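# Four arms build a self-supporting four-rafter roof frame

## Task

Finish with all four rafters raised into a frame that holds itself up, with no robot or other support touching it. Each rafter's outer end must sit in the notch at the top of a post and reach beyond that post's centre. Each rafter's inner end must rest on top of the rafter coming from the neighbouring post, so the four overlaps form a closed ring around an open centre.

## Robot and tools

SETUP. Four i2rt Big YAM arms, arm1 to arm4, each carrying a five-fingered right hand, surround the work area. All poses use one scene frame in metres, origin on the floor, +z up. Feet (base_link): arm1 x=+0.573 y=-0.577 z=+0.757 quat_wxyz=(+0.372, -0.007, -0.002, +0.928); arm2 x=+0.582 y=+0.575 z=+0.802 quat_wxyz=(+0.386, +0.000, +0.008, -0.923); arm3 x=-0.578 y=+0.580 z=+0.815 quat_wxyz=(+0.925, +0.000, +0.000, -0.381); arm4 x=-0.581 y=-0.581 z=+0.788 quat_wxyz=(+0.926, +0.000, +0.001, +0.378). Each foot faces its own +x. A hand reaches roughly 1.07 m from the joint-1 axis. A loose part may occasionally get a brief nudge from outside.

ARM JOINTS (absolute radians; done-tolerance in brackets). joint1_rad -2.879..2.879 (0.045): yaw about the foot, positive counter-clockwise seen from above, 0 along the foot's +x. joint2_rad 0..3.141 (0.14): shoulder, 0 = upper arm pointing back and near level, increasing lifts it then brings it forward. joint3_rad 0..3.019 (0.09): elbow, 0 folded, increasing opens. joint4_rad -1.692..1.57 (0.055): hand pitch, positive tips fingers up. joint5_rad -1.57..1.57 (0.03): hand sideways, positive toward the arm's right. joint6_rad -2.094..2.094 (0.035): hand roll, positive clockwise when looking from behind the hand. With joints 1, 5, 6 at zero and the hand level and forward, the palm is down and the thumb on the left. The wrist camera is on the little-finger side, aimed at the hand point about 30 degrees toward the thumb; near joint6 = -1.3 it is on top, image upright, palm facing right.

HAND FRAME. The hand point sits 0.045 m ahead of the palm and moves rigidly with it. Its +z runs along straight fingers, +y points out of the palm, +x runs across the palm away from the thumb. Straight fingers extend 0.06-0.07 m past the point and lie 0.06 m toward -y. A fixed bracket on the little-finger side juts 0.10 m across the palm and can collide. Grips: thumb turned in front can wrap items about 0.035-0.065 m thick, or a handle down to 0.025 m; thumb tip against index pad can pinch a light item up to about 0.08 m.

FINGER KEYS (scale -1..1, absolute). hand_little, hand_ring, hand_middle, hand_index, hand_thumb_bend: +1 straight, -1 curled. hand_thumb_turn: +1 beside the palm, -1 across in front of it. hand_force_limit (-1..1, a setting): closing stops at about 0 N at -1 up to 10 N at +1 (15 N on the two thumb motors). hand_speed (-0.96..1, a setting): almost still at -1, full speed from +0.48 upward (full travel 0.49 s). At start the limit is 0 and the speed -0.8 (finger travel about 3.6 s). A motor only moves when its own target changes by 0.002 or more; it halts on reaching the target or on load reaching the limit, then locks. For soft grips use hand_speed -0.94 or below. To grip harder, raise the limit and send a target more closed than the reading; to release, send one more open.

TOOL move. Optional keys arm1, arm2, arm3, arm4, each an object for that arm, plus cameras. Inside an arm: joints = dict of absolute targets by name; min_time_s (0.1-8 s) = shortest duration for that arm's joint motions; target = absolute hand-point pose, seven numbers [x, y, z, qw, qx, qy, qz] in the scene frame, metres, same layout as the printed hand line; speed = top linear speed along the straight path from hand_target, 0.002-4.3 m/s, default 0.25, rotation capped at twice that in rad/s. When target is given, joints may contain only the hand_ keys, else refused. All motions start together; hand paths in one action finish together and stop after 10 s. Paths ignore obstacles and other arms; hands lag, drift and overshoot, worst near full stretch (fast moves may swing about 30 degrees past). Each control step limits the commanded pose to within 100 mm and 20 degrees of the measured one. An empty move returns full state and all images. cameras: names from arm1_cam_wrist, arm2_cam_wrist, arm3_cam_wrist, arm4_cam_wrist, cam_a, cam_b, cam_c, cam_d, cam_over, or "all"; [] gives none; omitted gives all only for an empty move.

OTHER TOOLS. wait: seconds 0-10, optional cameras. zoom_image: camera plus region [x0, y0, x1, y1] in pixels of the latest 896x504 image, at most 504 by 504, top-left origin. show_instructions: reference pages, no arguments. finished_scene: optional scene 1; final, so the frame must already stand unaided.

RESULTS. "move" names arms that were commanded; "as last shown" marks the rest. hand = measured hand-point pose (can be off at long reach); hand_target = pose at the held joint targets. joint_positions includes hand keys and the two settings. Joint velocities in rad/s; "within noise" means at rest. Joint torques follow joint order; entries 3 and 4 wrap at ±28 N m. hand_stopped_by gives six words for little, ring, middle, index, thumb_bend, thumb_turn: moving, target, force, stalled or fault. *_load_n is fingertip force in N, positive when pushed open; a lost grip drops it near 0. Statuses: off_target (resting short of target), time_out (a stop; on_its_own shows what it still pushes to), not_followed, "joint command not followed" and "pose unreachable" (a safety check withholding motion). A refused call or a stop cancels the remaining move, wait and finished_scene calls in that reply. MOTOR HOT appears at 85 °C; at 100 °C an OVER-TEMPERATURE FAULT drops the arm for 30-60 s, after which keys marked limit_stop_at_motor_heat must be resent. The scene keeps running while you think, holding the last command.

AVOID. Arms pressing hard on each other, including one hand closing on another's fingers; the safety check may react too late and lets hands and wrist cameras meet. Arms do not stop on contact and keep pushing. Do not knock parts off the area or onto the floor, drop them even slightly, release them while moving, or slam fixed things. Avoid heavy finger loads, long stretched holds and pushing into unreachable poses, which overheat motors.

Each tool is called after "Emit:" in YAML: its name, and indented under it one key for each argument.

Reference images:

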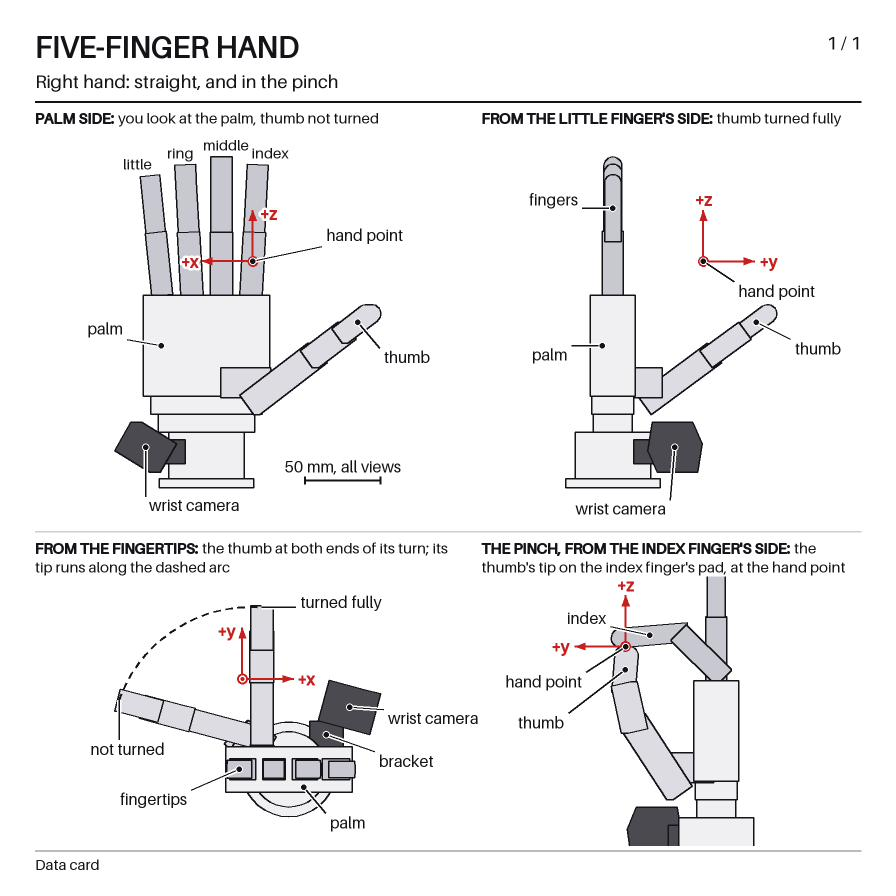

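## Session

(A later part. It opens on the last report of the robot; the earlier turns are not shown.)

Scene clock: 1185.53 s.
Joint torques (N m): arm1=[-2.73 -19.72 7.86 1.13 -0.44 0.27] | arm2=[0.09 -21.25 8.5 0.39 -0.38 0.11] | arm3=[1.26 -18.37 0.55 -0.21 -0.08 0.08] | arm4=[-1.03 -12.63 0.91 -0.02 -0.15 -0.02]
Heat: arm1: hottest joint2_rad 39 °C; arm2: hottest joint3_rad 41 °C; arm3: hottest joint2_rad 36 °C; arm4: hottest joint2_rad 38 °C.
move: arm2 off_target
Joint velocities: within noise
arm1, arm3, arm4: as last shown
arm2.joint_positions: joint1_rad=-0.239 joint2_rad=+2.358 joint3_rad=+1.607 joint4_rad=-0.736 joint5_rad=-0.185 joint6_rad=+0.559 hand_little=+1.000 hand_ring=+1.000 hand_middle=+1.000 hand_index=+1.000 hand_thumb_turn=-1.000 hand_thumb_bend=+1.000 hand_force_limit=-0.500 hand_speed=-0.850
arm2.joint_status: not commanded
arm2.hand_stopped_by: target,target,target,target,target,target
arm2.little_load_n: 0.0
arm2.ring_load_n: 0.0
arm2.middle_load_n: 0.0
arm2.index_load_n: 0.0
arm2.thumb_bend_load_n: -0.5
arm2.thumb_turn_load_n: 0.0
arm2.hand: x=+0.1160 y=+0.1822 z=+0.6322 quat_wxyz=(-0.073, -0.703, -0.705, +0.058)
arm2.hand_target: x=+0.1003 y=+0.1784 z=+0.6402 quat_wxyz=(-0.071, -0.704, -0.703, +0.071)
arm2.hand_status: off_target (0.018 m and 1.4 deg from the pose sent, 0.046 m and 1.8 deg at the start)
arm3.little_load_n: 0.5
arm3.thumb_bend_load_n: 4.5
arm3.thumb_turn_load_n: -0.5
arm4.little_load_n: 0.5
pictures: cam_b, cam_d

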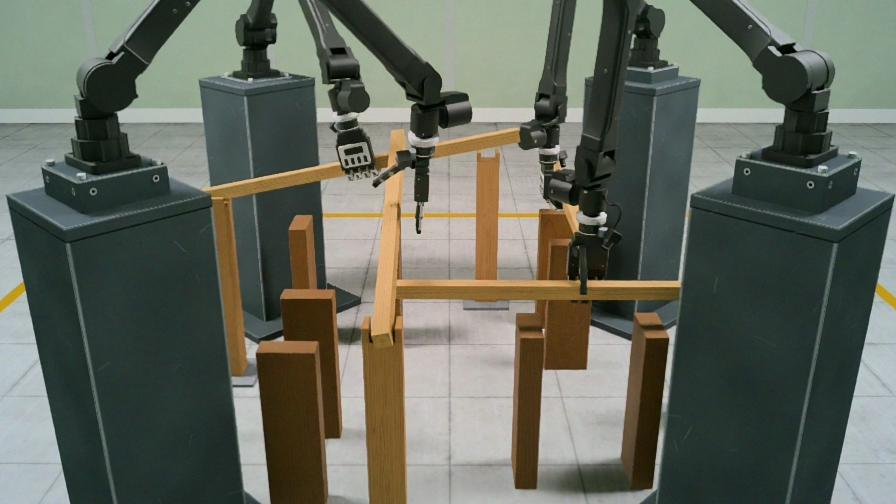

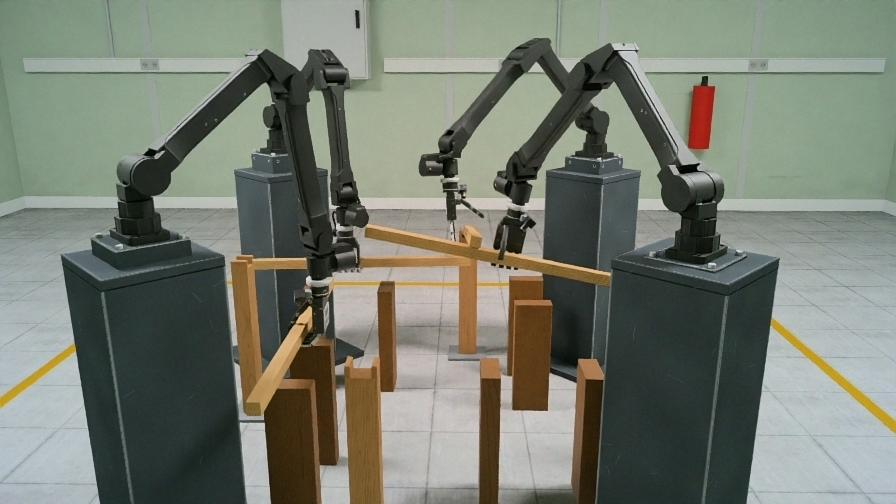

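Emit:
move:
  arm2: {"target": [0.095, 0.178, 0.800, 0.0, 0.7071, 0.7071, 0.0], "speed": 0.2}

Emit:
move:
  arm2: {"target": [0.27, 0.36, 0.90, 0.0, 0.7071, 0.7071, 0.0], "speed": 0.25}
  arm3: {"target": [-0.2525, 0.340, 0.580, 0.05, 0.0, 0.9988, -0.007], "speed": 0.12}
  cameras: ["cam_a", "cam_c", "cam_d", "cam_over"]

Scene clock: 1197.87 s.
Joint torques (N m): arm1=[-2.67 -19.84 7.83 1.02 -0.4 0.26] | arm2=[1.08 -20.13 10.32 0.2 -0.01 0.31] | arm3=[1.38 -17.85 0.34 -0.34 -0.08 0.14] | arm4=[-1.03 -12.57 0.92 -0.02 -0.16 -0.01]
Heat: arm1: hottest joint2_rad 38 °C; arm2: hottest joint3_rad 41 °C; arm3: hottest joint2_rad 36 °C; arm4: hottest joint2_rad 38 °C.
move: arm2 off_target
Joint velocities: within noise
arm1, arm3, arm4: as last shown
arm2.joint_positions: joint1_rad=-0.211 joint2_rad=+2.186 joint3_rad=+1.808 joint4_rad=-1.212 joint5_rad=-0.019 joint6_rad=+0.572 hand_little=+1.000 hand_ring=+1.000 hand_middle=+1.000 hand_index=+1.000 hand_thumb_turn=-1.000 hand_thumb_bend=+1.000 hand_force_limit=-0.500 hand_speed=-0.850
arm2.joint_status: not commanded
arm2.hand_stopped_by: target,target,target,target,target,target
arm2.little_load_n: 0.0
arm2.ring_load_n: 0.0
arm2.middle_load_n: 0.0
arm2.index_load_n: 0.0
arm2.thumb_bend_load_n: 0.0
arm2.thumb_turn_load_n: 0.0
arm2.hand: x=+0.1049 y=+0.1881 z=+0.7926 quat_wxyz=(-0.004, -0.704, -0.710, -0.011)
arm2.hand_target: x=+0.0954 y=+0.1782 z=+0.8003 quat_wxyz=(+0.000, -0.707, -0.707, +0.000)
arm2.hand_status: off_target (0.016 m and 1.4 deg from the pose sent, 0.169 m and 10.7 deg at the start)
arm3.middle_load_n: 0.5
arm3.thumb_bend_load_n: 4.0
arm3.thumb_turn_load_n: 0.0
arm4.little_load_n: 1.0
arm4.ring_load_n: 1.0
pictures: none

Scene clock: 1199.73 s.
Joint torques (N m): arm1=[-2.73 -19.66 7.82 0.95 -0.44 0.26] | arm2=[0.44 -10.34 6.76 0.31 -0.08 0.01] | arm3=[-0.21 -15.85 1.81 0.01 -0.38 -0.11] | arm4=[-0.97 -12.75 0.94 -0.01 -0.16 -0.01]
Heat: arm1: hottest joint2_rad 38 °C; arm2: hottest joint3_rad 41 °C; arm3: hottest joint2_rad 36 °C; arm4: hottest joint2_rad 38 °C.
move: arm2 done; arm3 done
Joint velocities: within noise
arm1.joint_positions: joint1_rad=-0.276 joint2_rad=+2.297 joint3_rad=+1.554 joint4_rad=-0.722 joint5_rad=-0.186 joint6_rad=+0.595 hand_little=-0.150 hand_ring=-0.150 hand_middle=-0.150 hand_index=-0.149 hand_thumb_turn=-1.000 hand_thumb_bend=+0.538 hand_force_limit=-0.500 hand_speed=-0.850
arm1.joint_status: not commanded
arm1.hand_stopped_by: target,target,target,target,force,target
arm1.little_load_n: 0.5
arm1.ring_load_n: 2.0
arm1.middle_load_n: 0.5
arm1.index_load_n: 3.5
arm1.thumb_bend_load_n: 2.0
arm1.thumb_turn_load_n: 0.0
arm1.hand: x=+0.1895 y=-0.1087 z=+0.6043 quat_wxyz=(+0.006, +0.995, -0.025, -0.099)
arm1.hand_target: x=+0.1775 y=-0.0875 z=+0.6266 quat_wxyz=(-0.018, +0.992, -0.030, -0.119)
arm1.hand_status: not commanded
arm2.joint_positions: joint1_rad=-0.337 joint2_rad=+1.492 joint3_rad=+1.116 joint4_rad=-1.168 joint5_rad=-0.017 joint6_rad=+0.464 hand_little=+1.000 hand_ring=+1.000 hand_middle=+1.000 hand_index=+1.000 hand_thumb_turn=-1.000 hand_thumb_bend=+1.000 hand_force_limit=-0.500 hand_speed=-0.850
arm2.joint_status: not commanded
arm2.hand_stopped_by: target,target,target,target,target,target
arm2.little_load_n: 0.0
arm2.ring_load_n: 0.0
arm2.middle_load_n: 0.0
arm2.index_load_n: 0.0
arm2.thumb_bend_load_n: 0.0
arm2.thumb_turn_load_n: 0.0
arm2.hand: x=+0.2648 y=+0.3543 z=+0.9061 quat_wxyz=(+0.003, -0.710, -0.704, +0.012)
arm2.hand_target: x=+0.2700 y=+0.3599 z=+0.9002 quat_wxyz=(+0.000, -0.707, -0.707, +0.000)
arm2.hand_status: done (0.010 m and 1.6 deg from the pose sent, 0.261 m and 1.4 deg at the start)
arm3.joint_positions: joint1_rad=-0.033 joint2_rad=+2.217 joint3_rad=+0.898 joint4_rad=-0.181 joint5_rad=-0.052 joint6_rad=+0.761 hand_little=-0.150 hand_ring=-0.150 hand_middle=-0.150 hand_index=-0.149 hand_thumb_turn=-1.000 hand_thumb_bend=+0.545 hand_force_limit=-0.500 hand_speed=-0.850
arm3.joint_status: not commanded
arm3.hand_stopped_by: target,target,target,target,force,target
arm3.little_load_n: 0.0
arm3.ring_load_n: 0.0
arm3.middle_load_n: 0.0
arm3.index_load_n: 8.0
arm3.thumb_bend_load_n: 3.0
arm3.thumb_turn_load_n: 0.5
arm3.hand: x=-0.2528 y=+0.3419 z=+0.5715 quat_wxyz=(-0.043, -0.001, -0.999, +0.008)
arm3.hand_target: x=-0.2524 y=+0.3399 z=+0.5798 quat_wxyz=(-0.050, +0.000, -0.999, +0.007)
arm3.hand_status: done (0.009 m and 0.8 deg from the pose sent, 0.129 m and 5.0 deg at the start)
arm4: as last shown
arm4.little_load_n: 0.5
arm4.ring_load_n: 1.5
arm4.thumb_bend_load_n: 4.0

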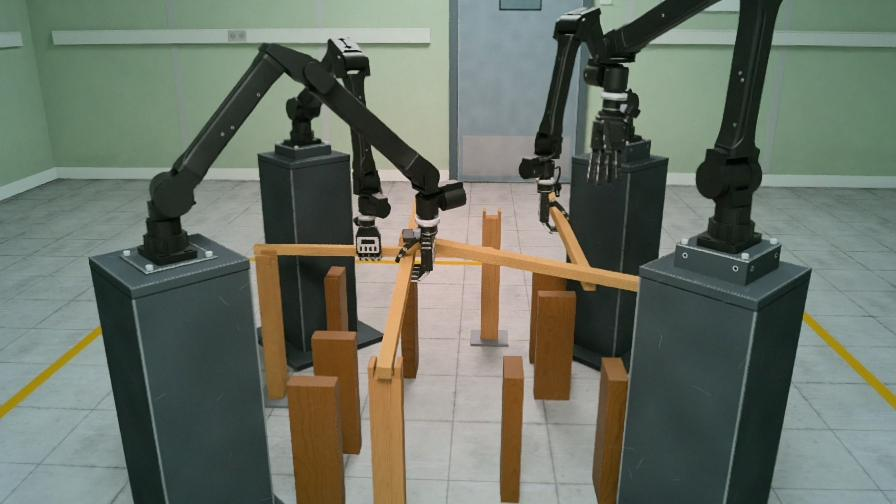

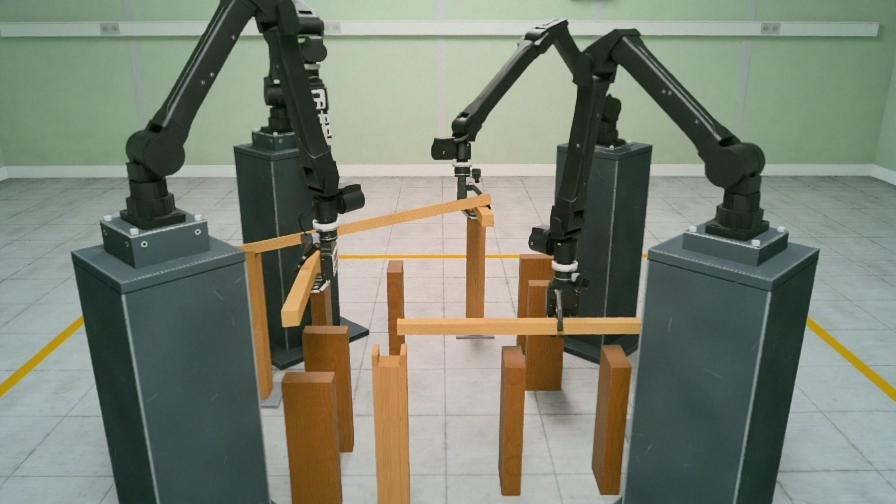

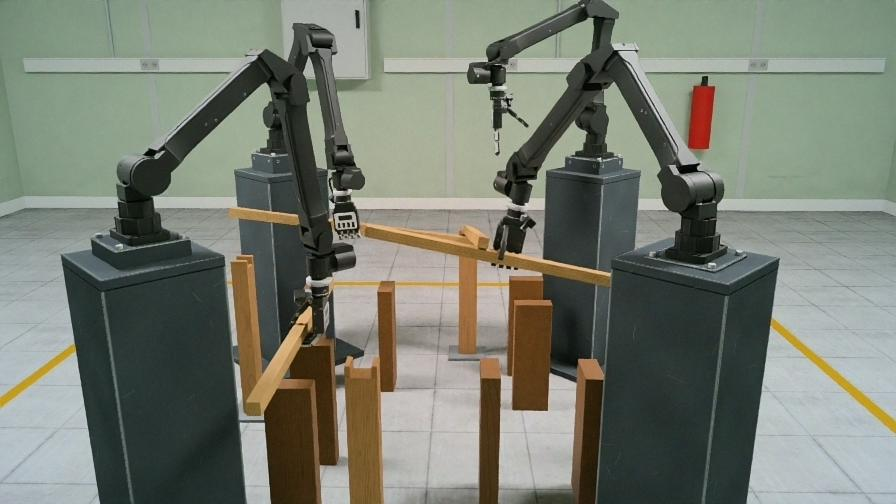

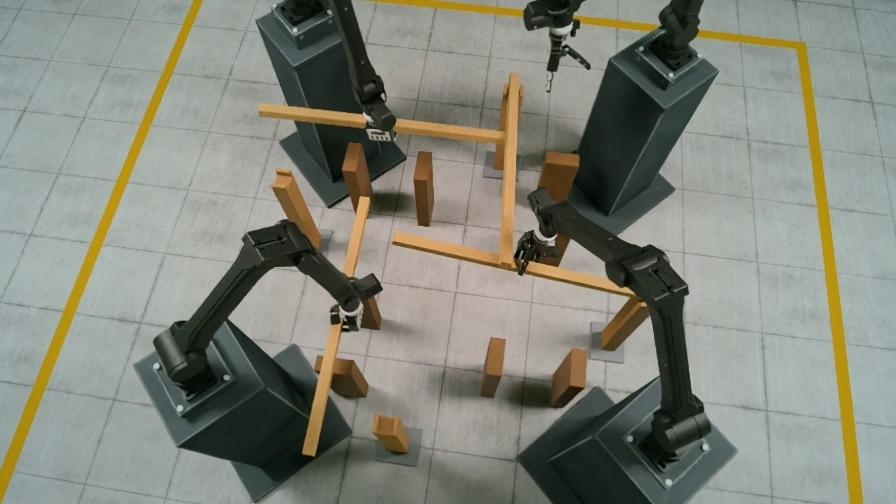

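Emit:
zoom_image:
  camera: "cam_over"
  region: [250, 60, 560, 280]

Emit:
zoom_image:
  camera: "cam_c"
  region: [230, 170, 400, 340]

Emit:
zoom_image:
  camera: "cam_a"
  region: [500, 150, 680, 320]

Scaled by 1.626 from the camera's image (finer frame: 1280x720).

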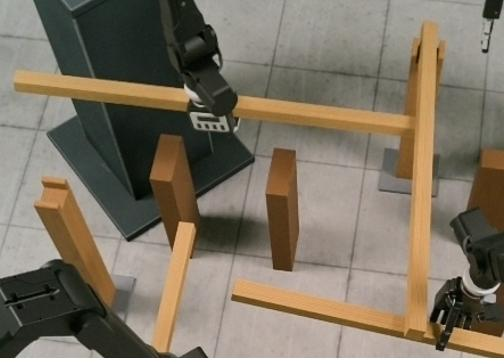

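Scaled by 2.965 from the camera's image (finer frame: 1280x720).

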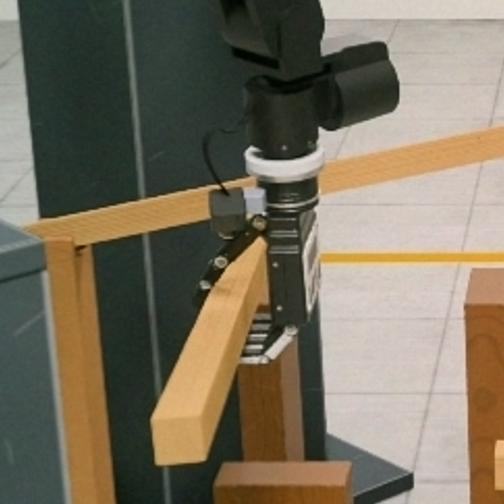

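Scaled by 2.800 from the camera's image (finer frame: 1280x720).

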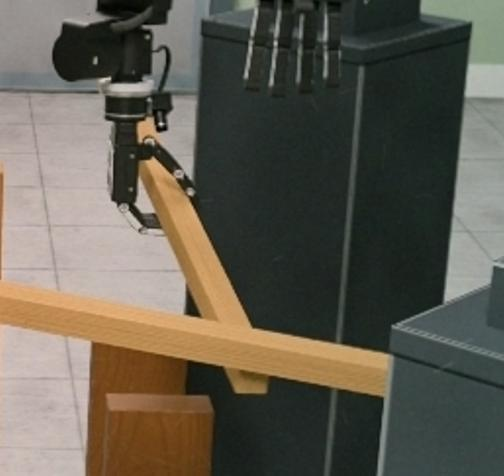

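Emit:
move:
  arm3: {"target": [-0.2525, 0.340, 0.530, 0.02, 0.0, 0.9998, -0.007], "speed": 0.06}
  cameras: ["cam_a", "cam_c", "cam_d", "cam_over"]

Emit:
zoom_image:
  camera: "cam_a"
  region: [500, 150, 680, 320]

Emit:
zoom_image:
  camera: "cam_over"
  region: [250, 60, 560, 280]

Scene clock: 1229.70 s.
Joint torques (N m): arm1=[-2.67 -19.96 7.9 1.01 -0.44 0.3] | arm2=[0.5 -10.34 6.78 0.31 -0.07 -0.01] | arm3=[0.79 -16.15 2.81 0.36 -0.1 0.07] | arm4=[-0.91 -12.57 0.94 0.01 -0.16 -0.02]
Heat: arm1: hottest joint2_rad 38 °C; arm2: hottest joint3_rad 41 °C; arm3: hottest joint2_rad 36 °C; arm4: hottest joint2_rad 38 °C.
move: arm3 off_target
Joint velocities: within noise
arm1, arm2, arm4: as last shown
arm1.middle_load_n: 1.0
arm1.index_load_n: 3.0
arm2.ring_load_n: -0.5
arm2.hand: x=+0.2648 y=+0.3543 z=+0.9061 quat_wxyz=(+0.004, -0.710, -0.704, +0.012)
arm3.joint_positions: joint1_rad=-0.033 joint2_rad=+2.338 joint3_rad=+0.949 joint4_rad=-0.172 joint5_rad=-0.016 joint6_rad=+0.761 hand_little=-0.150 hand_ring=-0.150 hand_middle=-0.150 hand_index=-0.149 hand_thumb_turn=-1.000 hand_thumb_bend=+0.544 hand_force_limit=-0.500 hand_speed=-0.850
arm3.joint_status: not commanded
arm3.hand_stopped_by: target,target,target,target,force,target
arm3.little_load_n: 0.5
arm3.ring_load_n: 0.0
arm3.middle_load_n: 0.0
arm3.index_load_n: 4.0
arm3.thumb_bend_load_n: 0.0
arm3.thumb_turn_load_n: 0.0
arm3.hand: x=-0.2664 y=+0.3465 z=+0.5281 quat_wxyz=(-0.009, -0.002, -1.000, -0.002)
arm3.hand_target: x=-0.2526 y=+0.3402 z=+0.5303 quat_wxyz=(-0.020, +0.000, -1.000, +0.007)
arm3.hand_status: off_target (0.015 m and 1.6 deg from the pose sent, 0.041 m and 2.7 deg at the start)
arm4.thumb_bend_load_n: 3.5

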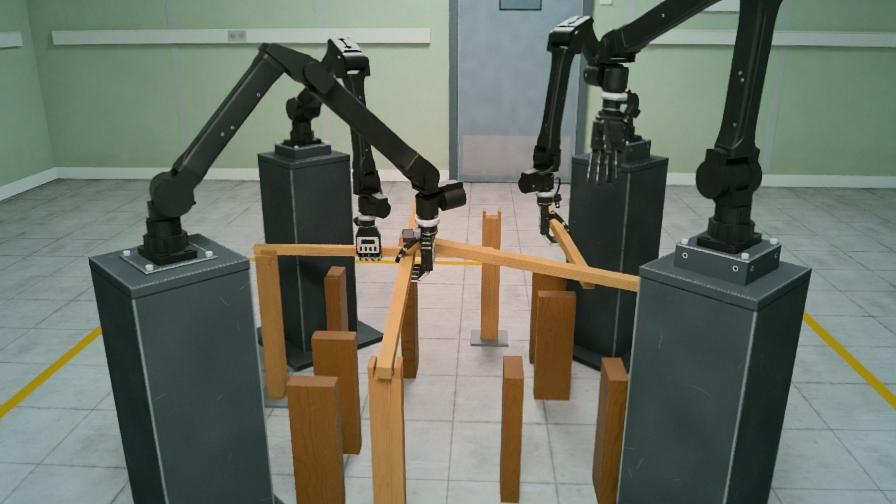

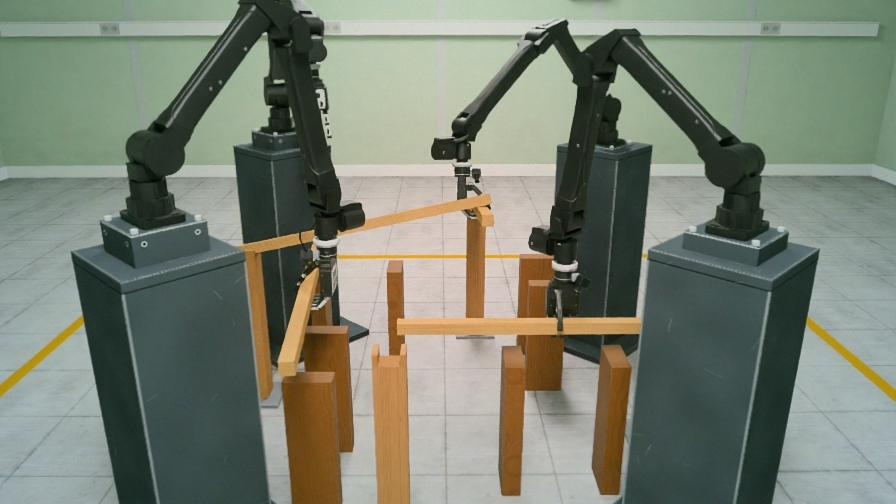

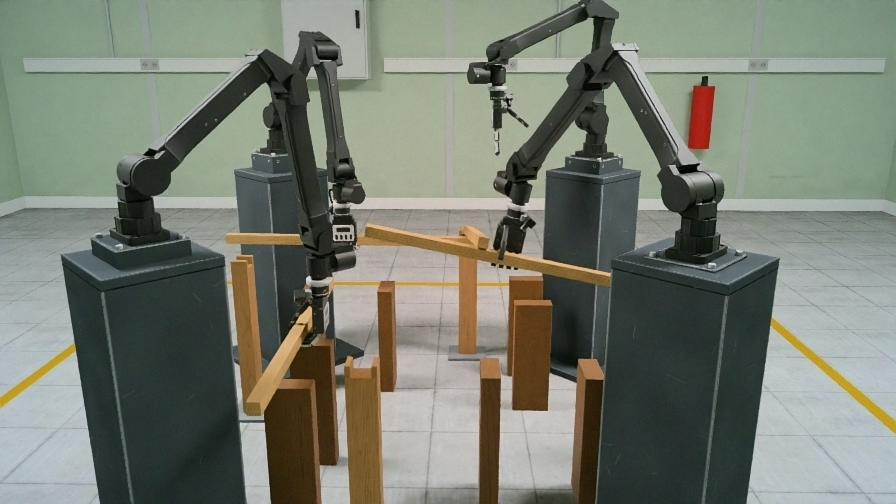

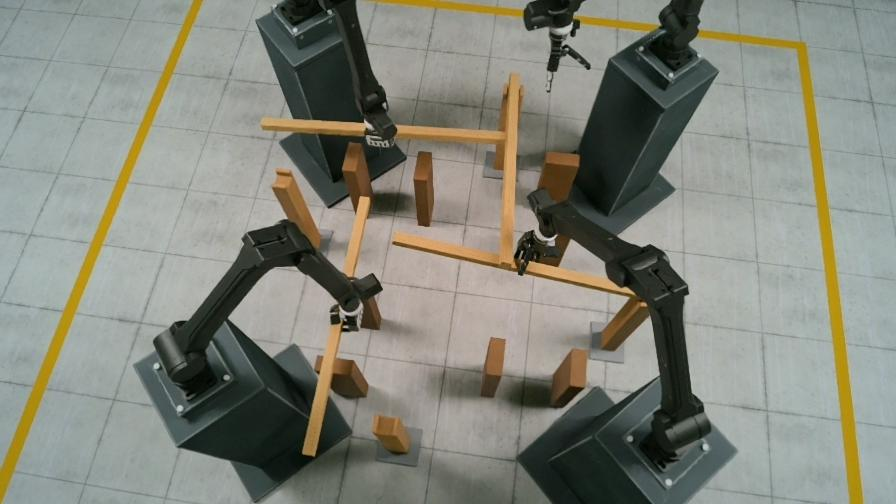

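Scaled by 2.800 from the camera's image (finer frame: 1280x720).

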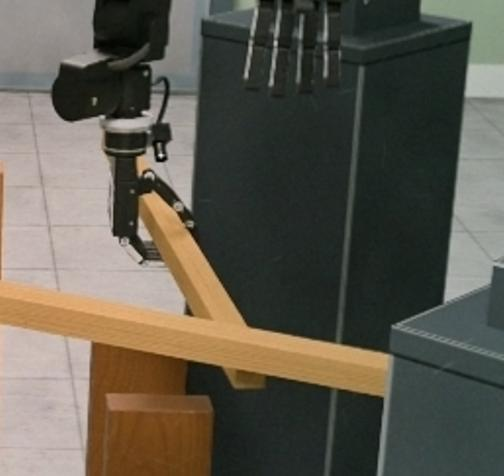

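Scaled by 1.626 from the camera's image (finer frame: 1280x720).

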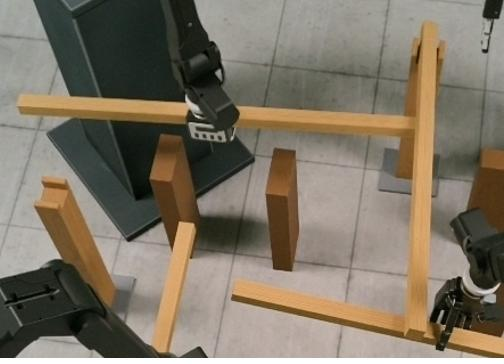

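Emit:
move:
  arm3: {"target": [-0.2525, 0.340, 0.500, 0.02, 0.0, 0.9998, -0.007], "speed": 0.06}
  cameras: ["cam_a", "cam_d"]

Emit:
zoom_image:
  camera: "cam_a"
  region: [500, 150, 680, 320]

Emit:
zoom_image:
  camera: "cam_d"
  region: [200, 180, 500, 300]

Scene clock: 1248.17 s.
Joint torques (N m): arm1=[-2.61 -19.84 7.83 0.99 -0.43 0.26] | arm2=[0.44 -10.34 6.78 0.31 -0.07 -0.01] | arm3=[1.32 -16.5 2.47 0.42 -0.08 0.06] | arm4=[-1.03 -12.63 0.92 0.01 -0.16 -0.01]
Heat: arm1: hottest joint2_rad 38 °C; arm2: hottest joint3_rad 41 °C; arm3: hottest joint2_rad 35 °C; arm4: hottest joint2_rad 38 °C.
move: arm3 off_target
Joint velocities: within noise
arm1, arm2, arm4: as last shown
arm1.index_load_n: 3.5
arm2.ring_load_n: 0.0
arm3.joint_positions: joint1_rad=-0.033 joint2_rad=+2.422 joint3_rad=+0.987 joint4_rad=-0.124 joint5_rad=-0.016 joint6_rad=+0.761 hand_little=-0.150 hand_ring=-0.150 hand_middle=-0.150 hand_index=-0.150 hand_thumb_turn=-1.000 hand_thumb_bend=+0.544 hand_force_limit=-0.500 hand_speed=-0.850
arm3.joint_status: not commanded
arm3.hand_stopped_by: target,target,target,target,force,target
arm3.little_load_n: 0.5
arm3.ring_load_n: 1.5
arm3.middle_load_n: 0.0
arm3.index_load_n: 1.5
arm3.thumb_bend_load_n: 0.0
arm3.thumb_turn_load_n: 0.0
arm3.hand: x=-0.2656 y=+0.3457 z=+0.4982 quat_wxyz=(-0.010, -0.002, -1.000, -0.001)
arm3.hand_target: x=-0.2526 y=+0.3401 z=+0.5002 quat_wxyz=(-0.020, +0.000, -1.000, +0.007)
arm3.hand_status: off_target (0.014 m and 1.5 deg from the pose sent, 0.032 m and 1.6 deg at the start)

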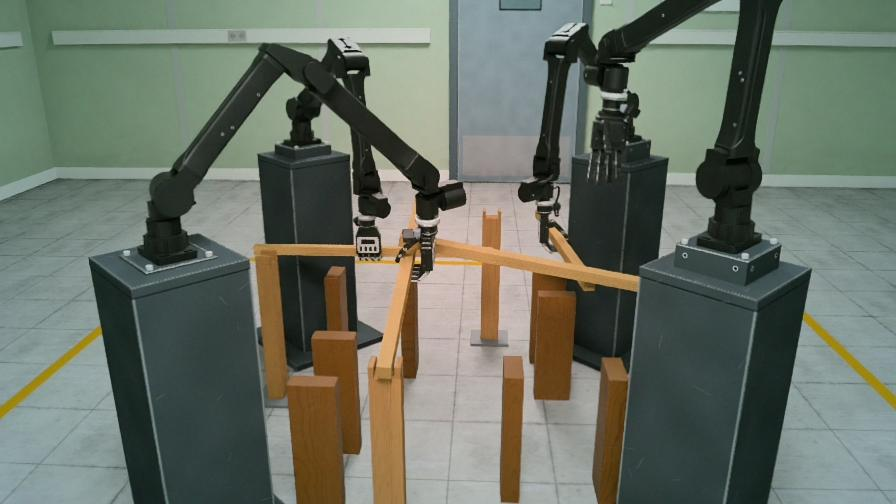

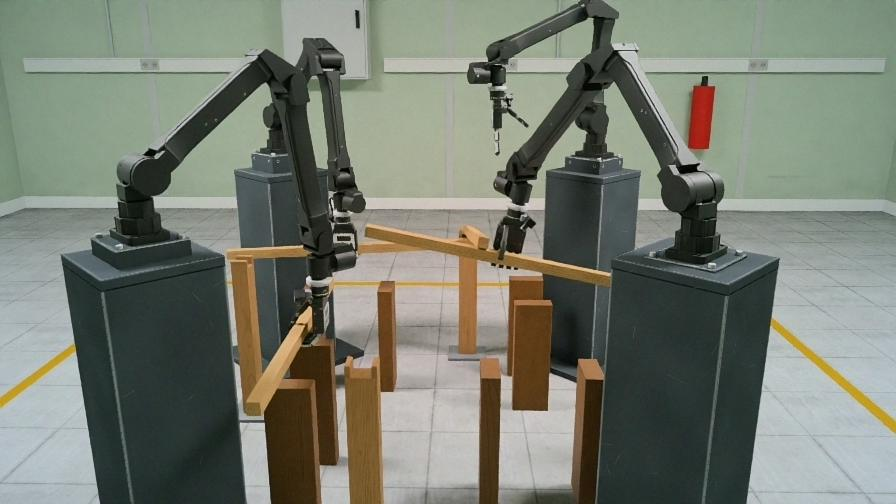

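Scaled by 2.800 from the camera's image (finer frame: 1280x720).

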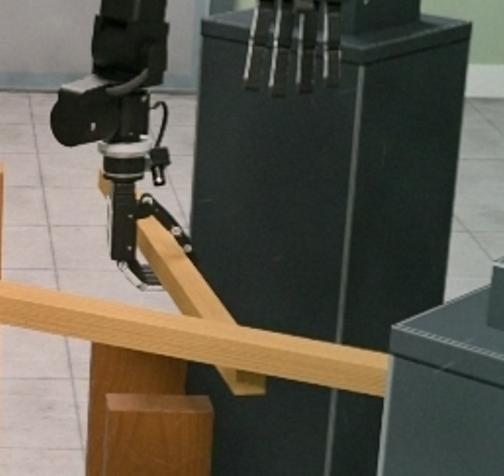

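Scaled by 1.680 from the camera's image (finer frame: 1280x720).

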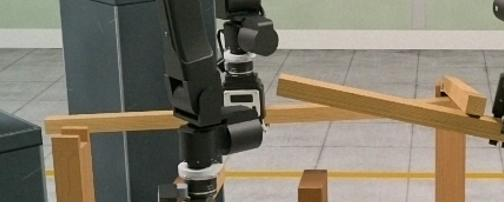

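Emit:
move:
  arm3: {"joints": {"hand_thumb_bend": 0.40}}

Emit:
move:
  arm3: {"target": [-0.315, 0.340, 0.495, 0.02, 0.0, 0.9998, -0.007], "speed": 0.08}
  cameras: ["cam_a", "cam_d", "cam_over"]

Emit:
zoom_image:
  camera: "cam_d"
  region: [200, 180, 500, 300]

Emit:
zoom_image:
  camera: "cam_over"
  region: [250, 60, 560, 280]

Scene clock: 1259.77 s.
Joint torques (N m): arm1=[-2.49 -19.84 7.82 1.07 -0.43 0.29] | arm2=[0.5 -10.34 6.76 0.31 -0.07 -0.01] | arm3=[1.38 -16.09 2.29 0.42 -0.1 0.14] | arm4=[-0.97 -12.51 0.95 -0.02 -0.17 -0.01]
Heat: arm1: hottest joint2_rad 38 °C; arm2: hottest joint3_rad 41 °C; arm3: hottest joint2_rad 35 °C; arm4: hottest joint2_rad 38 °C.
move: arm3 off_target
Joint velocities: within noise
arm1, arm2: as last shown
arm3.joint_positions: joint1_rad=-0.033 joint2_rad=+2.422 joint3_rad=+0.987 joint4_rad=-0.124 joint5_rad=-0.016 joint6_rad=+0.761 hand_little=-0.150 hand_ring=-0.150 hand_middle=-0.150 hand_index=-0.150 hand_thumb_turn=-1.000 hand_thumb_bend=+0.497 hand_force_limit=-0.500 hand_speed=-0.850
arm3.joint_status: hand_thumb_bend off_target (ended at +0.497, target +0.400)
arm3.hand_stopped_by: target,target,target,target,force,target
arm3.little_load_n: 0.5
arm3.ring_load_n: 1.5
arm3.middle_load_n: 0.0
arm3.index_load_n: 3.0
arm3.thumb_bend_load_n: 3.5
arm3.thumb_turn_load_n: 0.0
arm3.hand: x=-0.2656 y=+0.3457 z=+0.4982 quat_wxyz=(-0.010, -0.002, -1.000, -0.001)
arm3.hand_target: x=-0.2526 y=+0.3401 z=+0.5002 quat_wxyz=(-0.020, +0.000, -1.000, +0.007)
arm3.hand_status: not commanded
arm4.joint_positions: joint1_rad=-0.045 joint2_rad=+2.475 joint3_rad=+1.054 joint4_rad=-0.129 joint5_rad=+0.002 joint6_rad=+0.736 hand_little=-0.150 hand_ring=-0.150 hand_middle=-0.150 hand_index=-0.150 hand_thumb_turn=-1.000 hand_thumb_bend=+0.466 hand_force_limit=-0.500 hand_speed=-0.850
arm4.joint_status: not commanded
arm4.hand_stopped_by: target,target,target,target,force,target
arm4.little_load_n: 1.0
arm4.ring_load_n: 1.5
arm4.middle_load_n: 1.0
arm4.index_load_n: 2.0
arm4.thumb_bend_load_n: 3.5
arm4.thumb_turn_load_n: 0.5
arm4.hand: x=-0.3258 y=-0.2680 z=+0.4526 quat_wxyz=(-0.009, +0.706, -0.709, +0.001)
arm4.hand_target: x=-0.3280 y=-0.2635 z=+0.4598 quat_wxyz=(-0.010, +0.707, -0.707, +0.000)
arm4.hand_status: not commanded
pictures: none

Scene clock: 1261.27 s.
Joint torques (N m): arm1=[-2.43 -19.96 7.84 1.07 -0.43 0.29] | arm2=[0.5 -10.29 6.78 0.31 -0.07 -0.01] | arm3=[-0.09 -15.03 0.44 0.47 -0.27 -0.17] | arm4=[-0.85 -12.69 0.92 0.01 -0.17 -0.01]
Heat: arm1: hottest joint2_rad 38 °C; arm2: hottest joint3_rad 41 °C; arm3: hottest joint2_rad 35 °C; arm4: hottest joint2_rad 38 °C.
move: arm3 done
Joint velocities: within noise
arm1, arm2, arm4: as last shown
arm1.thumb_bend_load_n: 2.5
arm2.little_load_n: 0.5
arm2.thumb_bend_load_n: -0.5
arm3.joint_positions: joint1_rad=-0.135 joint2_rad=+2.422 joint3_rad=+0.905 joint4_rad=-0.019 joint5_rad=-0.017 joint6_rad=+0.661 hand_little=-0.150 hand_ring=-0.150 hand_middle=-0.150 hand_index=-0.150 hand_thumb_turn=-1.000 hand_thumb_bend=+0.497 hand_force_limit=-0.500 hand_speed=-0.850
arm3.joint_status: not commanded
arm3.hand_stopped_by: target,target,target,target,force,target
arm3.little_load_n: 0.5
arm3.ring_load_n: 1.5
arm3.middle_load_n: 0.5
arm3.index_load_n: 3.0
arm3.thumb_bend_load_n: 3.5
arm3.thumb_turn_load_n: 0.0
arm3.hand: x=-0.3121 y=+0.3386 z=+0.4947 quat_wxyz=(-0.017, -0.003, -1.000, +0.009)
arm3.hand_target: x=-0.3150 y=+0.3400 z=+0.4950 quat_wxyz=(-0.020, +0.000, -1.000, +0.007)
arm3.hand_status: done (0.003 m and 0.5 deg from the pose sent, 0.050 m and 1.5 deg at the start)
arm4.little_load_n: 0.5

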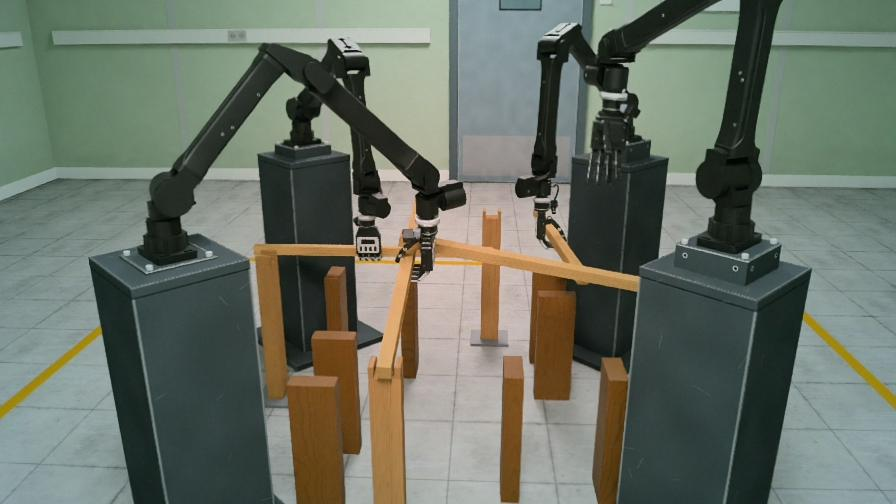

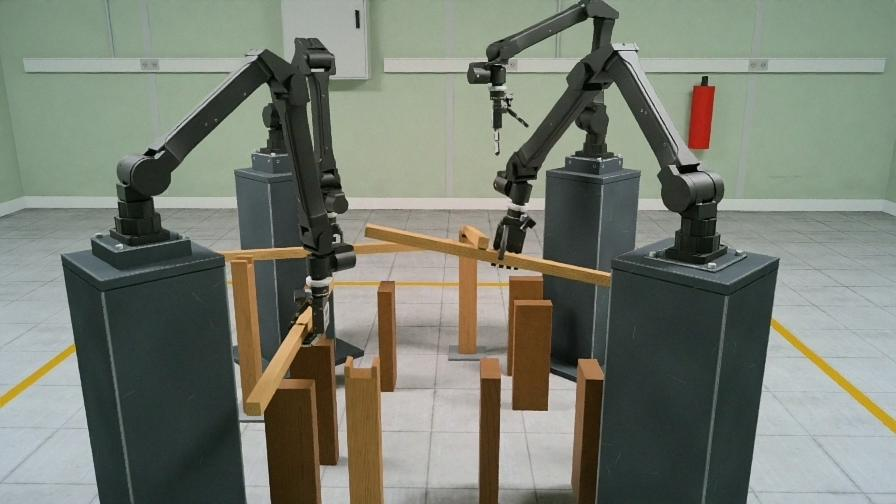

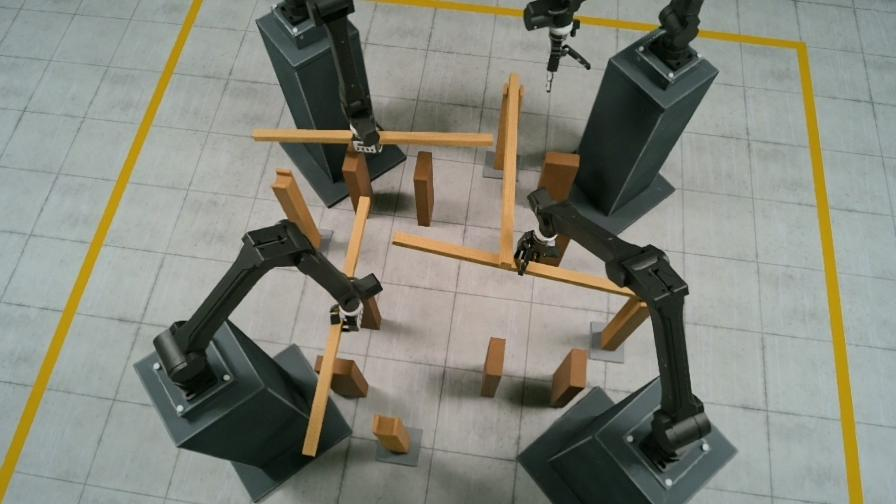

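Scaled by 1.680 from the camera's image (finer frame: 1280x720).

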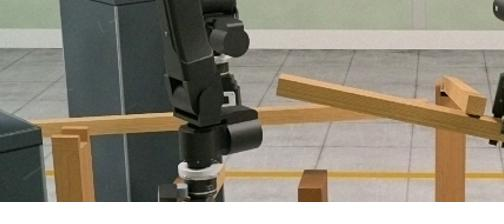

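Scaled by 1.626 from the camera's image (finer frame: 1280x720).

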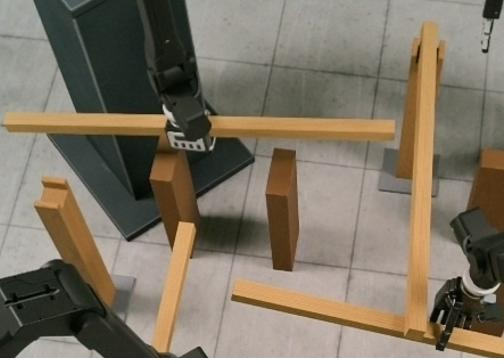

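Emit:
move:
  arm3: {"target": [-0.315, 0.335, 0.740, 0.087, 0.0, 0.9962, -0.003], "speed": 0.12}
  cameras: ["cam_a", "cam_d"]

Emit:
zoom_image:
  camera: "cam_d"
  region: [200, 120, 560, 300]

Scene clock: 1278.40 s.
Joint torques (N m): arm1=[-2.61 -19.9 7.8 1.05 -0.44 0.25] | arm2=[0.44 -10.29 6.78 0.31 -0.08 -0.01] | arm3=[-0.62 -12.51 4.44 -0.05 -0.29 -0.12] | arm4=[-0.85 -12.81 0.98 -0.05 -0.16 -0.01]
Heat: arm1: hottest joint2_rad 39 °C; arm2: hottest joint3_rad 40 °C; arm3: hottest joint2_rad 35 °C; arm4: hottest joint2_rad 38 °C.
move: arm3 done
Joint velocities: within noise
arm1, arm2, arm4: as last shown
arm1.thumb_bend_load_n: 2.0
arm2.little_load_n: 0.0
arm2.thumb_bend_load_n: 0.0
arm3.joint_positions: joint1_rad=-0.197 joint2_rad=+1.710 joint3_rad=+0.735 joint4_rad=-0.499 joint5_rad=-0.135 joint6_rad=+0.598 hand_little=-0.150 hand_ring=-0.150 hand_middle=-0.150 hand_index=-0.150 hand_thumb_turn=-1.000 hand_thumb_bend=+0.497 hand_force_limit=-0.500 hand_speed=-0.850
arm3.joint_status: not commanded
arm3.hand_stopped_by: target,target,target,target,force,target
arm3.little_load_n: 0.5
arm3.ring_load_n: 1.5
arm3.middle_load_n: 0.5
arm3.index_load_n: 3.0
arm3.thumb_bend_load_n: 3.5
arm3.thumb_turn_load_n: 0.0
arm3.hand: x=-0.3128 y=+0.3374 z=+0.7348 quat_wxyz=(-0.083, +0.000, -0.997, +0.002)
arm3.hand_target: x=-0.3149 y=+0.3350 z=+0.7399 quat_wxyz=(-0.087, +0.000, -0.996, +0.003)
arm3.hand_status: done (0.006 m and 0.5 deg from the pose sent, 0.245 m and 8.0 deg at the start)
arm4.little_load_n: 1.0

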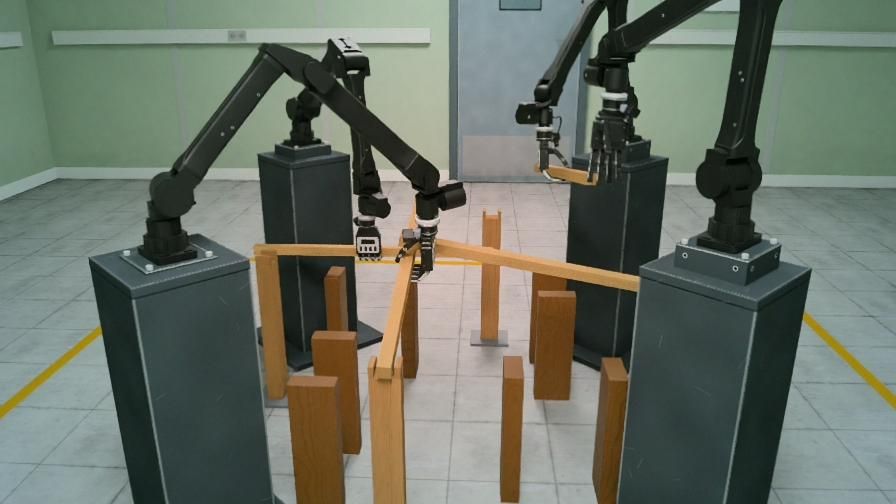

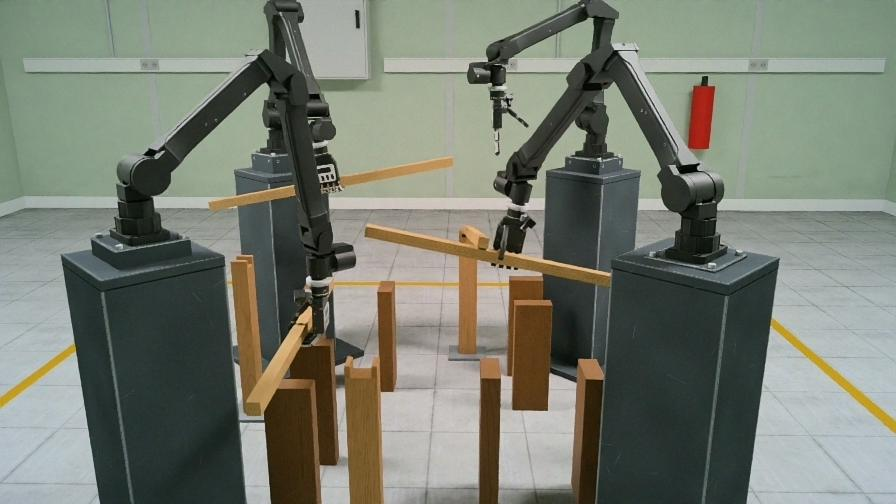

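Scaled by 1.400 from the camera's image (finer frame: 1280x720).

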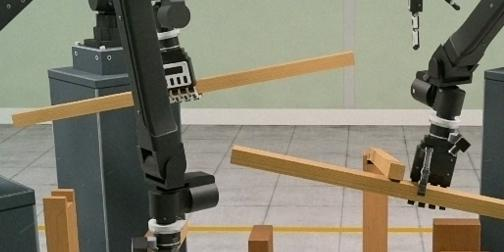

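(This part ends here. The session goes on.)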